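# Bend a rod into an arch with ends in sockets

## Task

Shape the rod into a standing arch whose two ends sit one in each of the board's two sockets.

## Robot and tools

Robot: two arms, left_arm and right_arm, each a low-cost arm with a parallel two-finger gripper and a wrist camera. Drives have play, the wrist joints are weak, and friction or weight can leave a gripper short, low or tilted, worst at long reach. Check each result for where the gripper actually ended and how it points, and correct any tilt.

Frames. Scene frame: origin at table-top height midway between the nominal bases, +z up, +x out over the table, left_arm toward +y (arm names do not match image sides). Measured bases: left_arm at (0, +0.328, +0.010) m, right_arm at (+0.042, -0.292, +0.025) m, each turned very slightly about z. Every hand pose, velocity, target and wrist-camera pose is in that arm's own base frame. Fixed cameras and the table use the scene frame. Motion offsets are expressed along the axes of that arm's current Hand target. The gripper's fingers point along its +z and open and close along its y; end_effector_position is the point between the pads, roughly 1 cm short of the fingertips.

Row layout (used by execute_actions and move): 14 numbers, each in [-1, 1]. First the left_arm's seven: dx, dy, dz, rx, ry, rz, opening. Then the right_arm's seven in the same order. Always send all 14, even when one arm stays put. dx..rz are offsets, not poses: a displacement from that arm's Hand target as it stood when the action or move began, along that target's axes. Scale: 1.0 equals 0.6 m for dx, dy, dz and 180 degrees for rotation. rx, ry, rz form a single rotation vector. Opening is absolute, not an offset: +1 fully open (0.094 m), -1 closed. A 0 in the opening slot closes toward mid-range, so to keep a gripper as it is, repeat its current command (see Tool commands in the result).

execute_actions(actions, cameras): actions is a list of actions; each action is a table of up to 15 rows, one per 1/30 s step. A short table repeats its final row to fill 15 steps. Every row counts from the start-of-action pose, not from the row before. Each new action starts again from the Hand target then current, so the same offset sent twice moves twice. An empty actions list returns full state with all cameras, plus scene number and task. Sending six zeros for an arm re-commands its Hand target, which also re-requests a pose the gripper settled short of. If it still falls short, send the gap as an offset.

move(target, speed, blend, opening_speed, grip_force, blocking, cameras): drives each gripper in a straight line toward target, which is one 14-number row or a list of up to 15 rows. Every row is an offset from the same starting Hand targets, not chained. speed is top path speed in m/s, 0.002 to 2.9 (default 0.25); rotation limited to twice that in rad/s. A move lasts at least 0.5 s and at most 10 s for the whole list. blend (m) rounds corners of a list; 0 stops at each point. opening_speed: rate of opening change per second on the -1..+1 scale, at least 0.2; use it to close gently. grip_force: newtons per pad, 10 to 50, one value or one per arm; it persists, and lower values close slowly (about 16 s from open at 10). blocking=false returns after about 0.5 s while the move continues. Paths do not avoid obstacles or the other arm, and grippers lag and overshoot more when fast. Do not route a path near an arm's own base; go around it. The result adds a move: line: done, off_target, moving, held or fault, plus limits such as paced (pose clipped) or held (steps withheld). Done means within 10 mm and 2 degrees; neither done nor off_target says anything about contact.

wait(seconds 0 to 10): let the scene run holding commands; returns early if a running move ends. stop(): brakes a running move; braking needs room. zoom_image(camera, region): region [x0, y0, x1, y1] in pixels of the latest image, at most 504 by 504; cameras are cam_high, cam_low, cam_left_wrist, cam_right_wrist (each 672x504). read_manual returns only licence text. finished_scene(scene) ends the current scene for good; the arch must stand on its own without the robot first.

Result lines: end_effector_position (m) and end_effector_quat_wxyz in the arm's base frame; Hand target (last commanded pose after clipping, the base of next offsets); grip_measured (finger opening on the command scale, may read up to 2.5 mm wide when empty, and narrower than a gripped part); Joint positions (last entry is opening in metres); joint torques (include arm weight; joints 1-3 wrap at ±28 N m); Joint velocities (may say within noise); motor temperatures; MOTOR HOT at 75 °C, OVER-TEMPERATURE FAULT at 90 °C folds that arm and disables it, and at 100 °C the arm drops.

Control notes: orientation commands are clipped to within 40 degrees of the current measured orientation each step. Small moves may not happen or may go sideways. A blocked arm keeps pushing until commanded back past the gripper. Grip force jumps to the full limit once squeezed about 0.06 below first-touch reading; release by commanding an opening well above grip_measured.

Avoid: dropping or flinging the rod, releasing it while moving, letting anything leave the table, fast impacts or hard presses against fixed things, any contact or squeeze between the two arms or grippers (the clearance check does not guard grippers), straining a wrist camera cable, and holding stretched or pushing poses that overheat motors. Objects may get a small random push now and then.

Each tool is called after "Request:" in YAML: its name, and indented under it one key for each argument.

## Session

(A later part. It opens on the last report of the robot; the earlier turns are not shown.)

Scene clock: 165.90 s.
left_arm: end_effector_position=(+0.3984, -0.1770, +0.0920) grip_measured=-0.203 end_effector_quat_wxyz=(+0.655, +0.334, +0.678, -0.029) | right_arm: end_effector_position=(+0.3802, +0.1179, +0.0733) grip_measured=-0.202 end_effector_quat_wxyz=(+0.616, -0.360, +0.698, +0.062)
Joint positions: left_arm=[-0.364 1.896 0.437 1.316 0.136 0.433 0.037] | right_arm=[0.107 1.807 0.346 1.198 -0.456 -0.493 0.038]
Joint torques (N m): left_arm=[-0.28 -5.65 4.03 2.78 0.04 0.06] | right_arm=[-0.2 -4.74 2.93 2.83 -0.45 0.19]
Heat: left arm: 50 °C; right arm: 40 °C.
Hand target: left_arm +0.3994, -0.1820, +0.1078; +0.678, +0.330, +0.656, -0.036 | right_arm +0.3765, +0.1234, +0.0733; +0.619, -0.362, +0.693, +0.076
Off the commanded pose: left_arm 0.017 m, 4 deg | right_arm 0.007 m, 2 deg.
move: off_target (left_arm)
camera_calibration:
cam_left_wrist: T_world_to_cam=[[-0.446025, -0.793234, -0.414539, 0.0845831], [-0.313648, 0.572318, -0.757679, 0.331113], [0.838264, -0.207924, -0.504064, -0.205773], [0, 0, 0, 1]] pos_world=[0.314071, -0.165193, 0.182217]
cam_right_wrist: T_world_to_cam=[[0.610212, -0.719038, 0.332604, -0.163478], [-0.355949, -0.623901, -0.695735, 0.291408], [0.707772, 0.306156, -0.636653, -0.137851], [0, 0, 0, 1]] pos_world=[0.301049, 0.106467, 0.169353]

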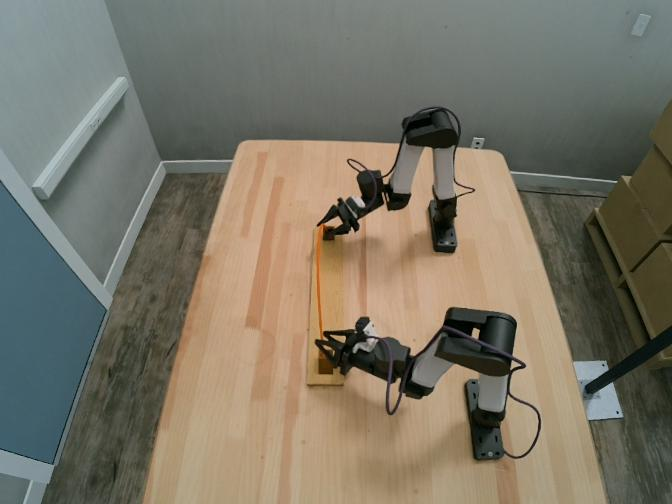

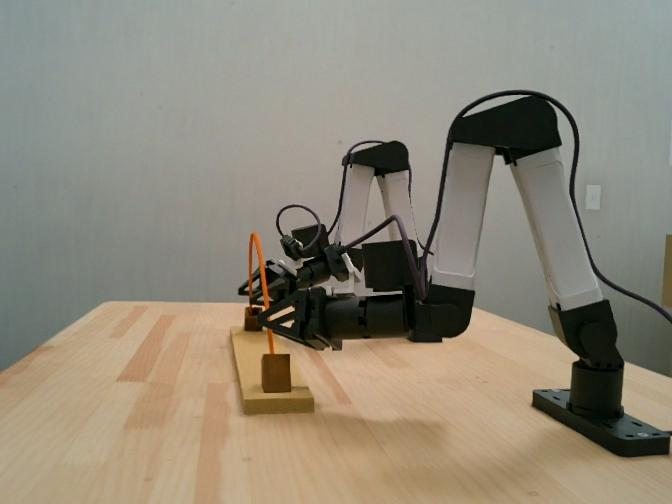

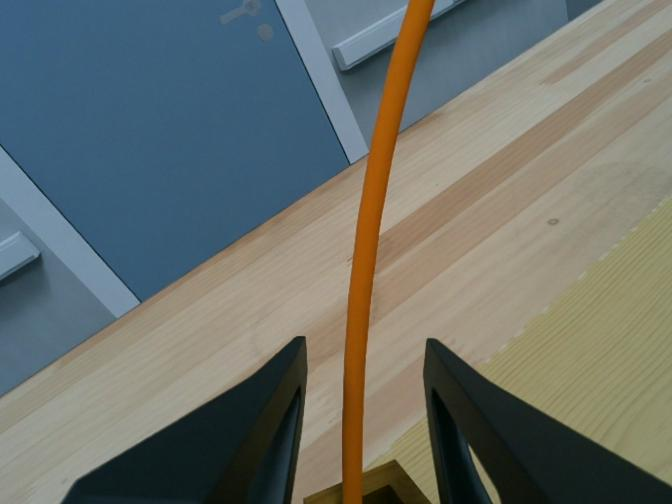

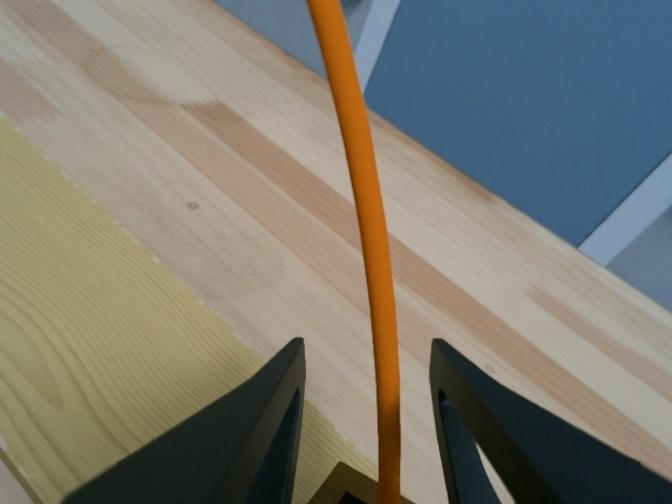

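Request:
move:
  target: [0, 0, -0.22, 0, 0, 0, -0.2, 0, 0, -0.22, 0, 0, 0, -0.2]
  speed: 0.1
  cameras: ["all"]

Request:
zoom_image:
  camera: "cam_high"
  region: [290, 210, 360, 390]

Request:
zoom_image:
  camera: "cam_low"
  region: [220, 190, 330, 420]

Scene clock: 172.27 s.
left_arm: end_effector_position=(+0.2919, -0.1209, +0.1187) grip_measured=-0.203 end_effector_quat_wxyz=(+0.668, +0.332, +0.665, -0.045) | right_arm: end_effector_position=(+0.2710, +0.0501, +0.0997) grip_measured=-0.202 end_effector_quat_wxyz=(+0.619, -0.357, +0.695, +0.072)
Joint positions: left_arm=[-0.229 1.345 -0.006 1.242 0.3 0.428 0.037] | right_arm=[-0.329 1.059 0.029 0.671 -0.887 -0.642 0.038]
Joint torques (N m): left_arm=[0.5 -3.43 3.93 1.95 0.06 0.24] | right_arm=[-1.07 -2.33 6.52 1.83 -0.58 -0.11]
Heat: left arm: 50 °C; right arm: 40 °C.
Hand target: left_arm +0.2851, -0.1168, +0.1179; +0.678, +0.330, +0.656, -0.036 | right_arm +0.2705, +0.0503, +0.1025; +0.619, -0.362, +0.693, +0.076
Off the commanded pose: left_arm 0.008 m, 2 deg | right_arm 0.003 m, 1 deg.
joint sent to its limit (left arm) — joint 3 (elbow), lower limit, where the elbow is as bent as it goes. The joint targets are off in position and orientation.
move: done
camera_calibration:
cam_left_wrist: T_world_to_cam=[[-0.458033, -0.794463, -0.398791, 0.0942434], [-0.279854, 0.554678, -0.783591, 0.276875], [0.843734, -0.247307, -0.476395, -0.10096], [0, 0, 0, 1]] pos_world=[0.205835, -0.103672, 0.206443]
cam_right_wrist: T_world_to_cam=[[0.617035, -0.719594, 0.318515, -0.154687], [-0.349623, -0.613292, -0.708263, 0.22761], [0.705004, 0.325663, -0.63001, -0.0238753], [0, 0, 0, 1]] pos_world=[0.191857, 0.0360544, 0.195436]

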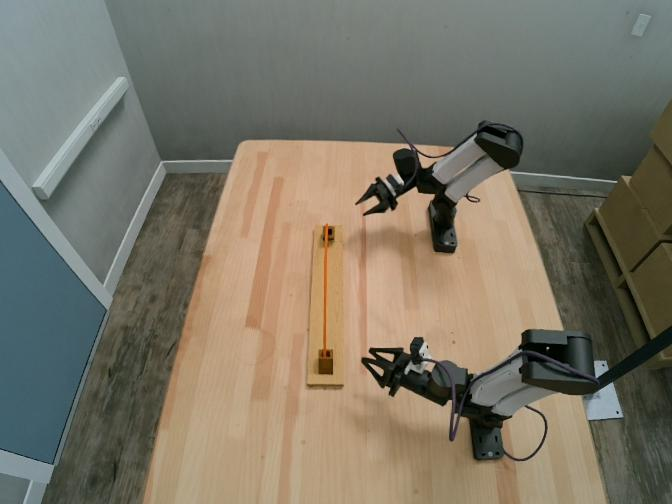

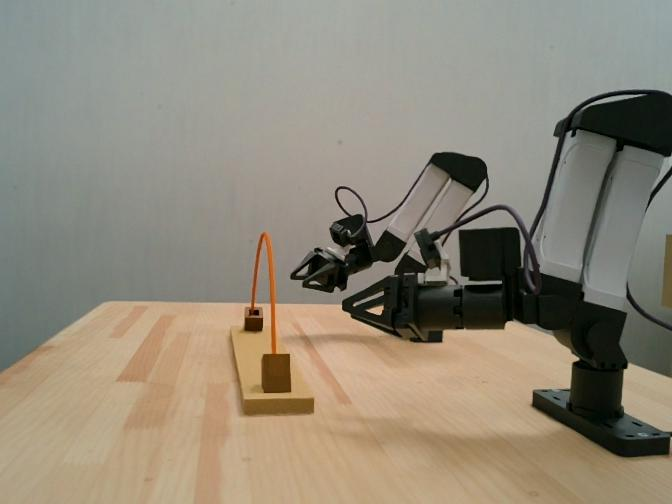

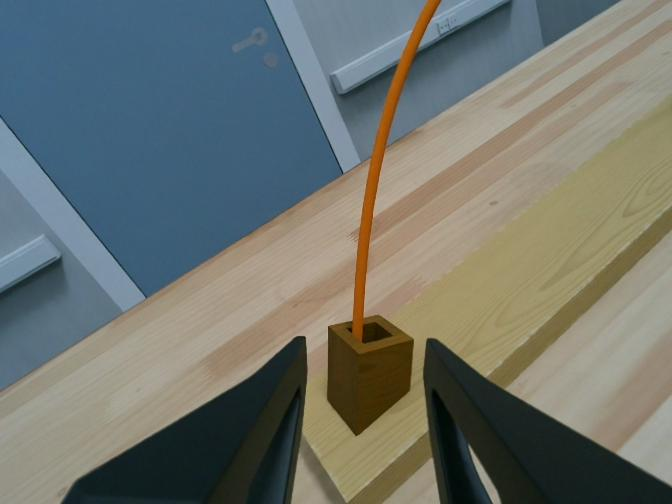

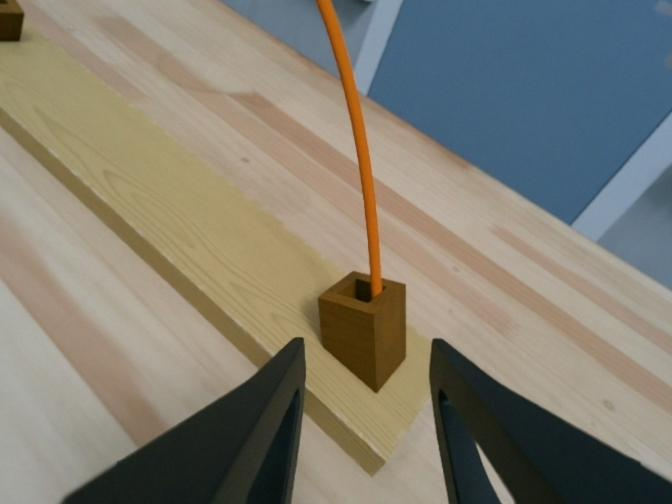

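Scaled by 2.800 from the camera's 672x504 image, which has a finer 960x720 frame.

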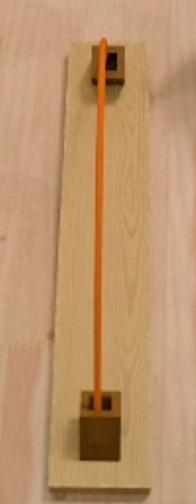

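Scaled by 2.191 from the camera's 672x504 image, which has a finer 960x720 frame.

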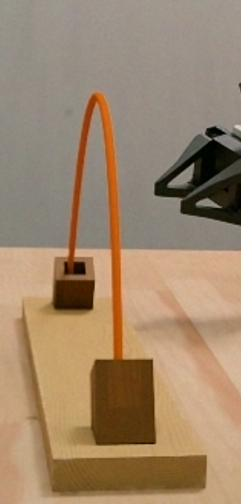

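Request:
finished_scene:
  scene: 2

The scene is finished: the task was done.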